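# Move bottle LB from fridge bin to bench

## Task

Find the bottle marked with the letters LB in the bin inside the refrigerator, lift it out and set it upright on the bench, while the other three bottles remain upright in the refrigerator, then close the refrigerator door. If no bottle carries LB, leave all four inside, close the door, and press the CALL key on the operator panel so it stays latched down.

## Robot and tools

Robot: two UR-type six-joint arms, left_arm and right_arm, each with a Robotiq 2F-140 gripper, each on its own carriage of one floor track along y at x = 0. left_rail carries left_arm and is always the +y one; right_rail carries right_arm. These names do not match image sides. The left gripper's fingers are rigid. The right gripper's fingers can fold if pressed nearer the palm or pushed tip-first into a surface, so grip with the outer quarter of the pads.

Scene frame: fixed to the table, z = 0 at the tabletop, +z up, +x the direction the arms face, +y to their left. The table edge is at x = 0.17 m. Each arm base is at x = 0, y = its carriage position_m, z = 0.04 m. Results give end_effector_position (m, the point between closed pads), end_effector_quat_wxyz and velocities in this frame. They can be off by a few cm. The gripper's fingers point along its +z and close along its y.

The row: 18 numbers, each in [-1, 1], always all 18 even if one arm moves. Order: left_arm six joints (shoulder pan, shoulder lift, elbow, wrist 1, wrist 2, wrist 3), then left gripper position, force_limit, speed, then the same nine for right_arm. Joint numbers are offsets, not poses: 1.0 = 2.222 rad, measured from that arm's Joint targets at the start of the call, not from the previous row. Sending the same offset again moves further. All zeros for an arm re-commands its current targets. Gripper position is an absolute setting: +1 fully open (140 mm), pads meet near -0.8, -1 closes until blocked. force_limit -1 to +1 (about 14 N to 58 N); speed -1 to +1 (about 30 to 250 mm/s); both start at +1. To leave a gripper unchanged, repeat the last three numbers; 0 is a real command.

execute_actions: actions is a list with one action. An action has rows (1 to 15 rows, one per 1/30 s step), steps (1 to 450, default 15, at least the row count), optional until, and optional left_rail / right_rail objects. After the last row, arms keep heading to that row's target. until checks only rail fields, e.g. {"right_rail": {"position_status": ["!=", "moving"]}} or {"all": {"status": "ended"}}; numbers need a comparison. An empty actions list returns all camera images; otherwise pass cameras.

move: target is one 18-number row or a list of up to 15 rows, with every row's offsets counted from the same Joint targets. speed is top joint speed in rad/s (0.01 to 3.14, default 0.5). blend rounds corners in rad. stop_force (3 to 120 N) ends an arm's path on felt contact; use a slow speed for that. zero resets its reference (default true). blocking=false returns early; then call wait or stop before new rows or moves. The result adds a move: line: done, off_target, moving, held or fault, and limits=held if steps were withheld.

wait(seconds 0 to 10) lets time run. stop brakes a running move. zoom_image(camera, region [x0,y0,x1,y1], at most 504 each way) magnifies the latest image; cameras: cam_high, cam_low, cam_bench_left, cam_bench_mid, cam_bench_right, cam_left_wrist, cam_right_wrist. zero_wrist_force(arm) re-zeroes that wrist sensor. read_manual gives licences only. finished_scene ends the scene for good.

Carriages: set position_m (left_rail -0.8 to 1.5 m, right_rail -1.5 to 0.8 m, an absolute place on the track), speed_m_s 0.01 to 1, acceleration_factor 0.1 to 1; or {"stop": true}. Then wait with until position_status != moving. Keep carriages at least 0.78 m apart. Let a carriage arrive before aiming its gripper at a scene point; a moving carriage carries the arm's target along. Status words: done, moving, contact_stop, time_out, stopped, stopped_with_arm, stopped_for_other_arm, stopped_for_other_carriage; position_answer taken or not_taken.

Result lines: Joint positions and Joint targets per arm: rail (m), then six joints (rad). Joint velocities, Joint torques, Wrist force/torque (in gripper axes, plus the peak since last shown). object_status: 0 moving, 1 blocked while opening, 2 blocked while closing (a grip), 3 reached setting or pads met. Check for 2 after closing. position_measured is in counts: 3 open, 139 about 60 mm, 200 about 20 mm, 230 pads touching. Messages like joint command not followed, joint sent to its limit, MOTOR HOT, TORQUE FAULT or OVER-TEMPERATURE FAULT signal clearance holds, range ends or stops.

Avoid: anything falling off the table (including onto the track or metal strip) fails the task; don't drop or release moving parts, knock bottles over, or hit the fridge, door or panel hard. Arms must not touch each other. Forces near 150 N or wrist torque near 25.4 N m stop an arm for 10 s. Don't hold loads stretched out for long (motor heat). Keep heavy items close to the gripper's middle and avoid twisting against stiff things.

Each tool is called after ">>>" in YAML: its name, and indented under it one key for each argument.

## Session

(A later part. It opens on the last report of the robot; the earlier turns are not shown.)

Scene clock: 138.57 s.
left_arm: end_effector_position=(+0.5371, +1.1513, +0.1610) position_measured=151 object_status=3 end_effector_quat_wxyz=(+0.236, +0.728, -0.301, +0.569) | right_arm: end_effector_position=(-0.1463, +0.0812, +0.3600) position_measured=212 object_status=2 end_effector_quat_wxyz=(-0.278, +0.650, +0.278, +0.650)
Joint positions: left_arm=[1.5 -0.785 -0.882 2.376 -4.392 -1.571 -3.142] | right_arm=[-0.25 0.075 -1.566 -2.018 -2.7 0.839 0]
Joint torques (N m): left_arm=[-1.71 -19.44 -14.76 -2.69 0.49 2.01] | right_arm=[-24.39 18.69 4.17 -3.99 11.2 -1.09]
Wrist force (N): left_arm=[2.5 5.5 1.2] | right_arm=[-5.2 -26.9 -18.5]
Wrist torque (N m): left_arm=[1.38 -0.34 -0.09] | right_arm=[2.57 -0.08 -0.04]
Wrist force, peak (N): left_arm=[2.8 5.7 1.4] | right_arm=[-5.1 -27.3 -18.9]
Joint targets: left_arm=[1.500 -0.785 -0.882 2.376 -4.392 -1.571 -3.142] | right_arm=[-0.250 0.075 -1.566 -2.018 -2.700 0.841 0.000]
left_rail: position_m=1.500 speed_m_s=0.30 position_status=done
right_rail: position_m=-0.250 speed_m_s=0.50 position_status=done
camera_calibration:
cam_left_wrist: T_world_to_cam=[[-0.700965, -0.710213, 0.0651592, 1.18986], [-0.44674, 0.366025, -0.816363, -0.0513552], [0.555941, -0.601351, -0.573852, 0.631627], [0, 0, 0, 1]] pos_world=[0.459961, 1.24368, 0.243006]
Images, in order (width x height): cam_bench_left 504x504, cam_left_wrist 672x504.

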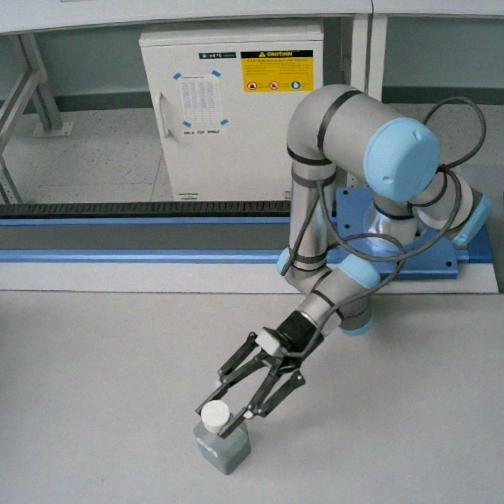

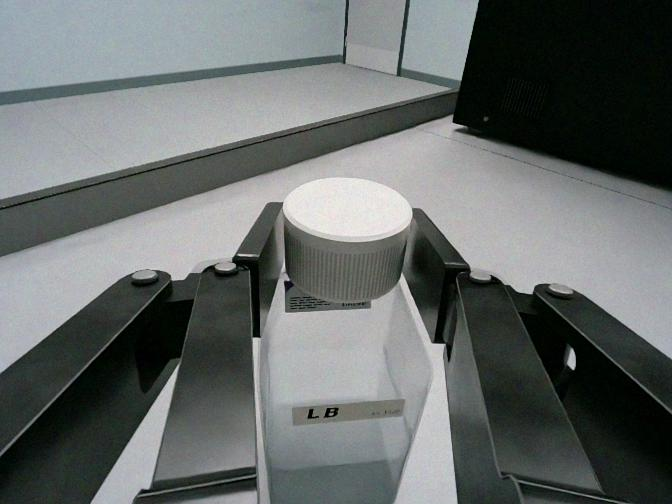

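>>> execute_actions:
  actions:
    - {"rows":[[0,0,0,0,0,0,0.1,0.2,-1,0,0,0,0,0,0,-1,1,-0.5]],"steps":30}

>>> move:
  target: [0,-0.2034,-0.003,0.2066,0,0,0.1,0.2,-1,0,0,0,0,0,0,-1,1,-0.5]
  speed: 0.2
  cameras: ["cam_bench_left"]

Scene clock: 140.07 s.
left_arm: end_effector_position=(+0.5371, +1.1513, +0.1610) position_measured=117 object_status=3 end_effector_quat_wxyz=(+0.236, +0.728, -0.301, +0.569) | right_arm: end_effector_position=(-0.1463, +0.0812, +0.3600) position_measured=212 object_status=2 end_effector_quat_wxyz=(-0.278, +0.650, +0.278, +0.650)
Joint positions: left_arm=[1.5 -0.785 -0.882 2.376 -4.392 -1.571 -3.142] | right_arm=[-0.25 0.075 -1.566 -2.018 -2.7 0.839 0]
Joint torques (N m): left_arm=[-1.96 -21.24 -15.68 -2.8 0.39 1.83] | right_arm=[-23.92 18.93 4.14 -3.79 11.28 -1.07]
Wrist force (N): left_arm=[2.8 5.4 1.2] | right_arm=[-5.1 -26.8 -18.5]
Wrist torque (N m): left_arm=[1.37 -0.40 -0.09] | right_arm=[2.59 0.00 -0.04]
Wrist force, peak (N): left_arm=[2.9 5.7 1.1] | right_arm=[-5.2 -27.1 -18.9]
Joint targets: left_arm=[1.500 -0.785 -0.882 2.376 -4.392 -1.571 -3.142] | right_arm=[-0.250 0.075 -1.566 -2.018 -2.700 0.841 0.000]
left_rail: position_m=1.500 speed_m_s=0.30 position_status=done
right_rail: position_m=-0.250 speed_m_s=0.50 position_status=done

Scene clock: 142.83 s.
left_arm: end_effector_position=(+0.5369, +1.1515, +0.2996) position_measured=117 object_status=3 end_effector_quat_wxyz=(+0.236, +0.728, -0.301, +0.569) | right_arm: end_effector_position=(-0.1463, +0.0812, +0.3600) position_measured=212 object_status=2 end_effector_quat_wxyz=(-0.278, +0.650, +0.278, +0.650)
Joint positions: left_arm=[1.5 -0.785 -1.333 2.369 -3.933 -1.571 -3.142] | right_arm=[-0.25 0.075 -1.566 -2.018 -2.7 0.839 0]
Joint torques (N m): left_arm=[-1.04 -37.1 -23.78 -1.5 0.64 1.78] | right_arm=[-24.15 19.05 4.61 -4 11.36 -1.12]
Wrist force (N): left_arm=[2.5 5.6 1.4] | right_arm=[-4.2 -27.0 -18.8]
Wrist torque (N m): left_arm=[1.39 -0.38 -0.08] | right_arm=[2.55 -0.14 -0.05]
Wrist force, peak (N): left_arm=[2.6 5.9 1.1] | right_arm=[-5.3 -27.4 -18.6]
Joint targets: left_arm=[1.500 -0.785 -1.334 2.369 -3.932 -1.571 -3.142] | right_arm=[-0.250 0.075 -1.566 -2.018 -2.700 0.841 0.000]
left_rail: position_m=1.500 speed_m_s=0.30 position_status=done
right_rail: position_m=-0.250 speed_m_s=0.50 position_status=done
move: done
Images, in order (width x height): cam_bench_left 504x504.

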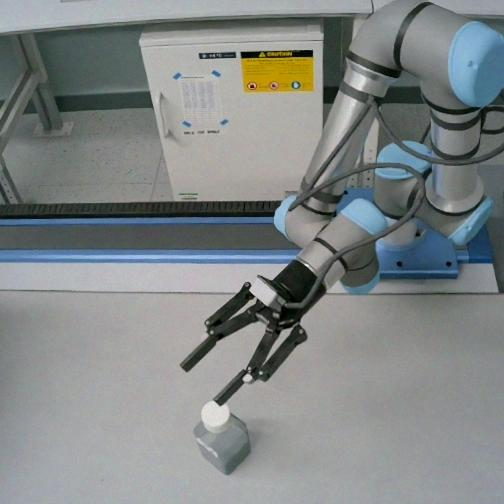

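>>> move:
  target:
    - [0,0,0,0,0,0,0.1,0.2,-1,-0.1135,-0.0419,0.0438,-0.002,-0.0653,0,-1,1,-0.5]
    - [0,0,0,0,0,0,0.1,0.2,-1,-0.234,-0.0994,0.1118,-0.0125,-0.1307,0,-1,1,-0.5]
    - [0,0,0,0,0,0,0.1,0.2,-1,-0.3579,-0.1662,0.201,-0.0348,-0.1918,0,-1,1,-0.5]
    - [0,0,0,0,0,0,0.1,0.2,-1,-0.4631,-0.2303,0.2959,-0.0657,-0.2341,0,-1,1,-0.5]
  speed: 0.25
  blend: 0.05
  cameras: ["cam_right_wrist"]

Scene clock: 147.73 s.
left_arm: end_effector_position=(+0.5369, +1.1515, +0.2997) position_measured=117 object_status=3 end_effector_quat_wxyz=(+0.236, +0.728, -0.301, +0.569) | right_arm: end_effector_position=(+0.0699, +0.3922, +0.3598) position_measured=212 object_status=2 end_effector_quat_wxyz=(-0.104, +0.699, +0.104, +0.699)
Joint positions: left_arm=[1.5 -0.785 -1.334 2.369 -3.932 -1.571 -3.142] | right_arm=[-0.25 -0.954 -2.078 -1.36 -2.846 0.321 0]
Joint torques (N m): left_arm=[-1.09 -36.94 -26.01 -1.77 0.64 1.7] | right_arm=[-12.41 17.72 16.56 0.82 -3.21 -1.25]
Wrist force (N): left_arm=[2.4 5.7 1.2] | right_arm=[42.3 12.2 0.5]
Wrist torque (N m): left_arm=[1.40 -0.35 -0.09] | right_arm=[1.43 0.08 0.01]
Wrist force, peak (N): left_arm=[2.5 5.9 1.2] | right_arm=[42.3 12.2 0.5]
Joint targets: left_arm=[1.500 -0.785 -1.334 2.369 -3.932 -1.571 -3.142] | right_arm=[-0.250 -0.954 -2.078 -1.360 -2.846 0.321 0.000]
left_rail: position_m=1.500 speed_m_s=0.30 position_status=done
right_rail: position_m=-0.250 speed_m_s=0.50 position_status=done
move: done
camera_calibration:
cam_right_wrist: T_world_to_cam=[[0.316439, -0.94823, -0.0269637, 0.370749], [-0.339641, -0.0867121, -0.936549, 0.393064], [0.885726, 0.305519, -0.349497, 0.0902114], [0, 0, 0, 1]] pos_world=[-0.0637211, 0.358077, 0.40965]
Images, in order (width x height): cam_right_wrist 672x504.

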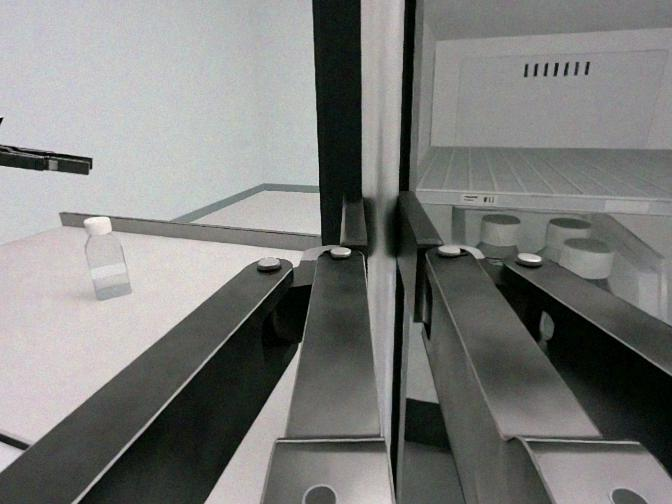

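>>> move:
  target:
    - [0,0,0,0,0,0,0.1,0.2,-1,-0.0729,-0.0395,0.063,-0.0234,-0.0337,0,-1,1,-0.5]
    - [0,0,0,0,0,0,0.1,0.2,-1,-0.1171,-0.0547,0.0873,-0.0329,-0.0624,0,-1,1,-0.5]
  speed: 0.15
  blend: 0.03
  stop_force: 50
  cameras: ["cam_right_wrist"]

Scene clock: 151.00 s.
left_arm: end_effector_position=(+0.5369, +1.1515, +0.2997) position_measured=117 object_status=3 end_effector_quat_wxyz=(+0.236, +0.728, -0.301, +0.569) | right_arm: end_effector_position=(+0.2105, +0.4430, +0.3595) position_measured=212 object_status=2 end_effector_quat_wxyz=(-0.061, +0.704, +0.062, +0.705)
Joint positions: left_arm=[1.5 -0.785 -1.334 2.369 -3.932 -1.571 -3.142] | right_arm=[-0.25 -1.214 -2.199 -1.166 -2.919 0.182 0]
Joint torques (N m): left_arm=[0.14 -36.52 -25.9 -1.74 0.49 1.85] | right_arm=[-36.64 20.73 17.59 -0.32 -5.72 -1.64]
Wrist force (N): left_arm=[2.3 5.7 1.3] | right_arm=[36.2 24.4 -40.6]
Wrist torque (N m): left_arm=[1.40 -0.34 -0.08] | right_arm=[1.45 -0.13 0.09]
Wrist force, peak (N): left_arm=[2.4 5.9 1.3] | right_arm=[37.5 24.2 -40.4]
Joint targets: left_arm=[1.500 -0.785 -1.334 2.369 -3.932 -1.571 -3.142] | right_arm=[-0.250 -1.214 -2.199 -1.166 -2.919 0.182 0.000]
left_rail: position_m=1.500 speed_m_s=0.30 position_status=done
right_rail: position_m=-0.250 speed_m_s=0.50 position_status=done
move: done
camera_calibration:
cam_right_wrist: T_world_to_cam=[[0.199139, -0.97962, -0.0262435, 0.41278], [-0.347512, -0.0455528, -0.936568, 0.428279], [0.916285, 0.195627, -0.349501, -0.00770353], [0, 0, 0, 1]] pos_world=[0.0736899, 0.425384, 0.409252]
Images, in order (width x height): cam_right_wrist 672x504.

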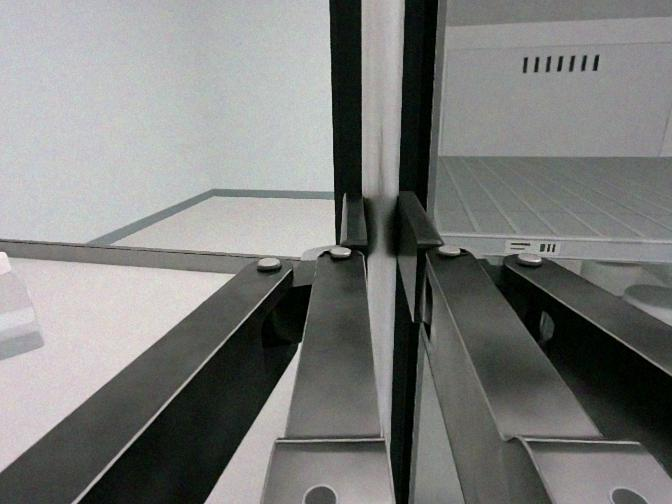

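>>> execute_actions:
  actions:
    - {"rows":[[0,0,0,0,0,0,0.1,0.2,-1,0,0,0,0,0,0,0.1,1,-0.9]],"steps":70}

>>> move:
  target: [0,0,0,0,0,0,0.1,0.2,-1,0.0760,-0.0102,0.0174,-0.0068,0.0761,0,0.1,1,-0.9]
  speed: 0.15
  cameras: ["all"]

>>> zoom_image:
  camera: "cam_right_wrist"
  region: [320, 100, 672, 504]

Scene clock: 153.77 s.
left_arm: end_effector_position=(+0.5369, +1.1515, +0.2997) position_measured=117 object_status=3 end_effector_quat_wxyz=(+0.236, +0.728, -0.301, +0.569) | right_arm: end_effector_position=(+0.2105, +0.4430, +0.3595) position_measured=117 object_status=3 end_effector_quat_wxyz=(-0.061, +0.704, +0.062, +0.705)
Joint positions: left_arm=[1.5 -0.785 -1.334 2.369 -3.932 -1.571 -3.142] | right_arm=[-0.25 -1.214 -2.199 -1.166 -2.919 0.182 0]
Joint torques (N m): left_arm=[0 -37.57 -25.64 -1.54 0.64 1.85] | right_arm=[13.13 56.66 16.92 -0.49 1.82 -1.77]
Wrist force (N): left_arm=[2.5 5.7 1.4] | right_arm=[0.7 6.3 0.2]
Wrist torque (N m): left_arm=[1.41 -0.37 -0.08] | right_arm=[1.58 -0.30 -0.21]
Wrist force, peak (N): left_arm=[2.5 5.9 1.4] | right_arm=[36.9 24.6 -41.1]
Joint targets: left_arm=[1.500 -0.785 -1.334 2.369 -3.932 -1.571 -3.142] | right_arm=[-0.250 -1.214 -2.199 -1.166 -2.919 0.182 0.000]
left_rail: position_m=1.500 speed_m_s=0.30 position_status=done
right_rail: position_m=-0.250 speed_m_s=0.50 position_status=done

Scene clock: 155.33 s.
left_arm: end_effector_position=(+0.5369, +1.1515, +0.2997) position_measured=117 object_status=3 end_effector_quat_wxyz=(+0.236, +0.728, -0.301, +0.569) | right_arm: end_effector_position=(+0.1000, +0.4257, +0.3599) position_measured=117 object_status=3 end_effector_quat_wxyz=(-0.062, +0.704, +0.062, +0.704)
Joint positions: left_arm=[1.5 -0.785 -1.334 2.369 -3.932 -1.571 -3.142] | right_arm=[-0.25 -1.045 -2.222 -1.128 -2.934 0.351 0]
Joint torques (N m): left_arm=[0.4 -36.98 -25.44 -1.67 0.36 1.93] | right_arm=[14.87 41.07 27.86 -3.2 1.97 -1.8]
Wrist force (N): left_arm=[2.5 5.8 1.1] | right_arm=[1.2 6.3 -0.2]
Wrist torque (N m): left_arm=[1.41 -0.37 -0.09] | right_arm=[1.60 -0.38 -0.21]
Wrist force, peak (N): left_arm=[2.6 5.7 1.1] | right_arm=[1.0 6.6 -1.2]
Joint targets: left_arm=[1.500 -0.785 -1.334 2.369 -3.932 -1.571 -3.142] | right_arm=[-0.250 -1.045 -2.222 -1.128 -2.934 0.351 0.000]
left_rail: position_m=1.500 speed_m_s=0.30 position_status=done
right_rail: position_m=-0.250 speed_m_s=0.50 position_status=done
move: done
camera_calibration:
cam_left_wrist: T_world_to_cam=[[-0.700904, -0.710277, 0.0651165, 1.18089], [-0.446999, 0.366281, -0.816107, 0.0614153], [0.555811, -0.601119, -0.574221, 0.711366], [0, 0, 0, 1]] pos_world=[0.45976, 1.24388, 0.381707]
cam_right_wrist: T_world_to_cam=[[0.19889, -0.979646, -0.0271578, 0.418225], [-0.347709, -0.0446298, -0.93654, 0.389066], [0.916265, 0.195711, -0.349508, 0.0970376], [0, 0, 0, 1]] pos_world=[-0.0368113, 0.408085, 0.409649]

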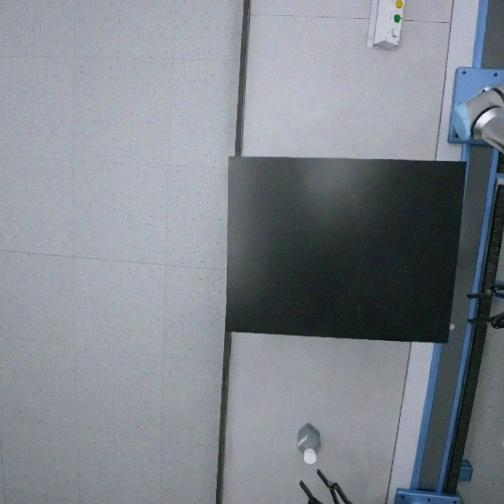

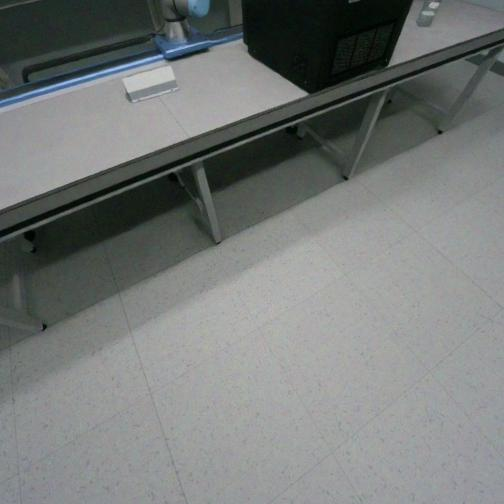

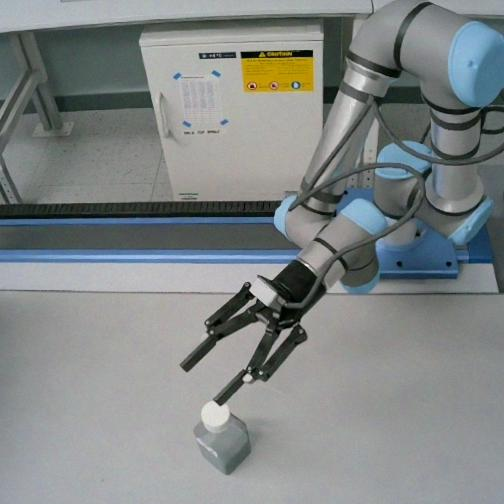

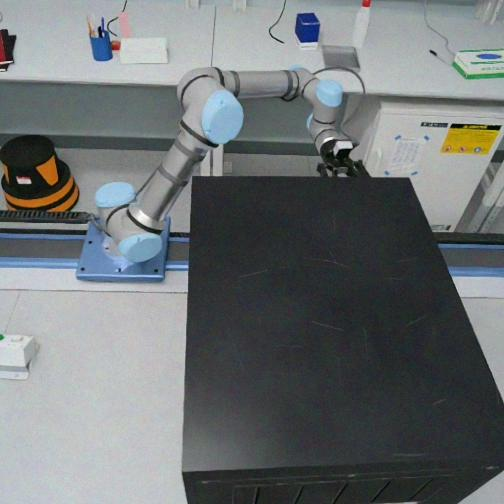

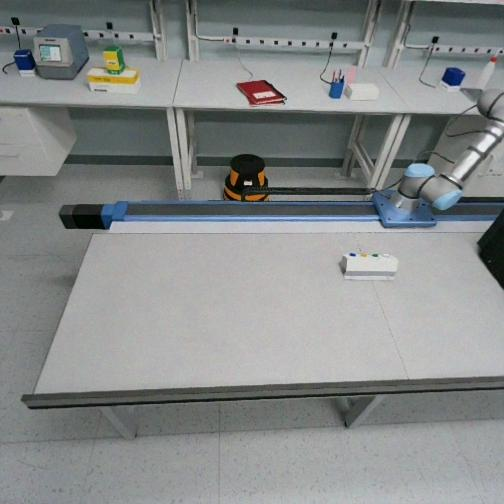

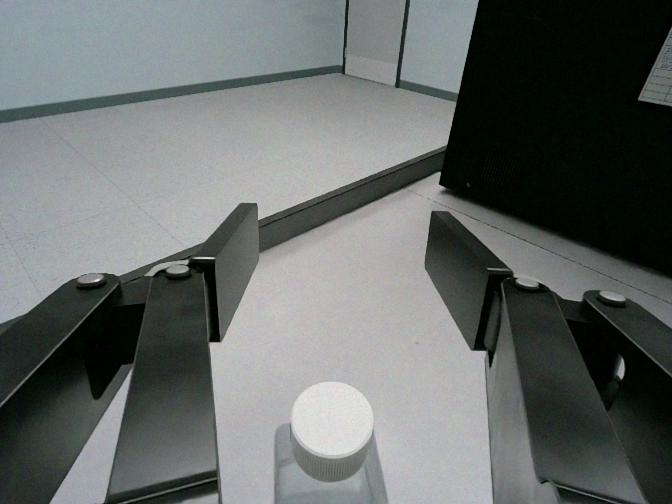

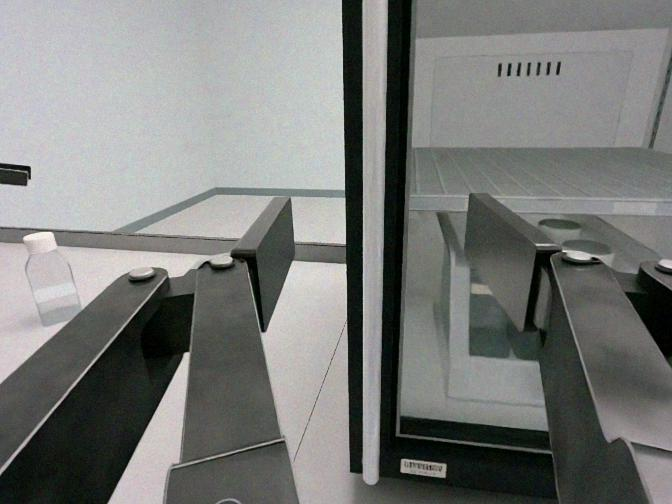

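Scaled by 1.248 from the camera's 672x504 image, which has a finer 960x720 frame.

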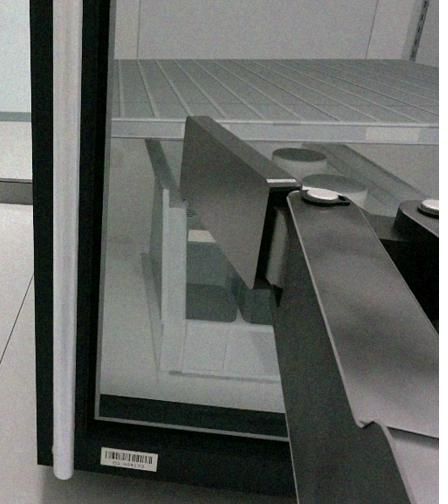

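>>> finished_scene:

The scene is finished: the task was done.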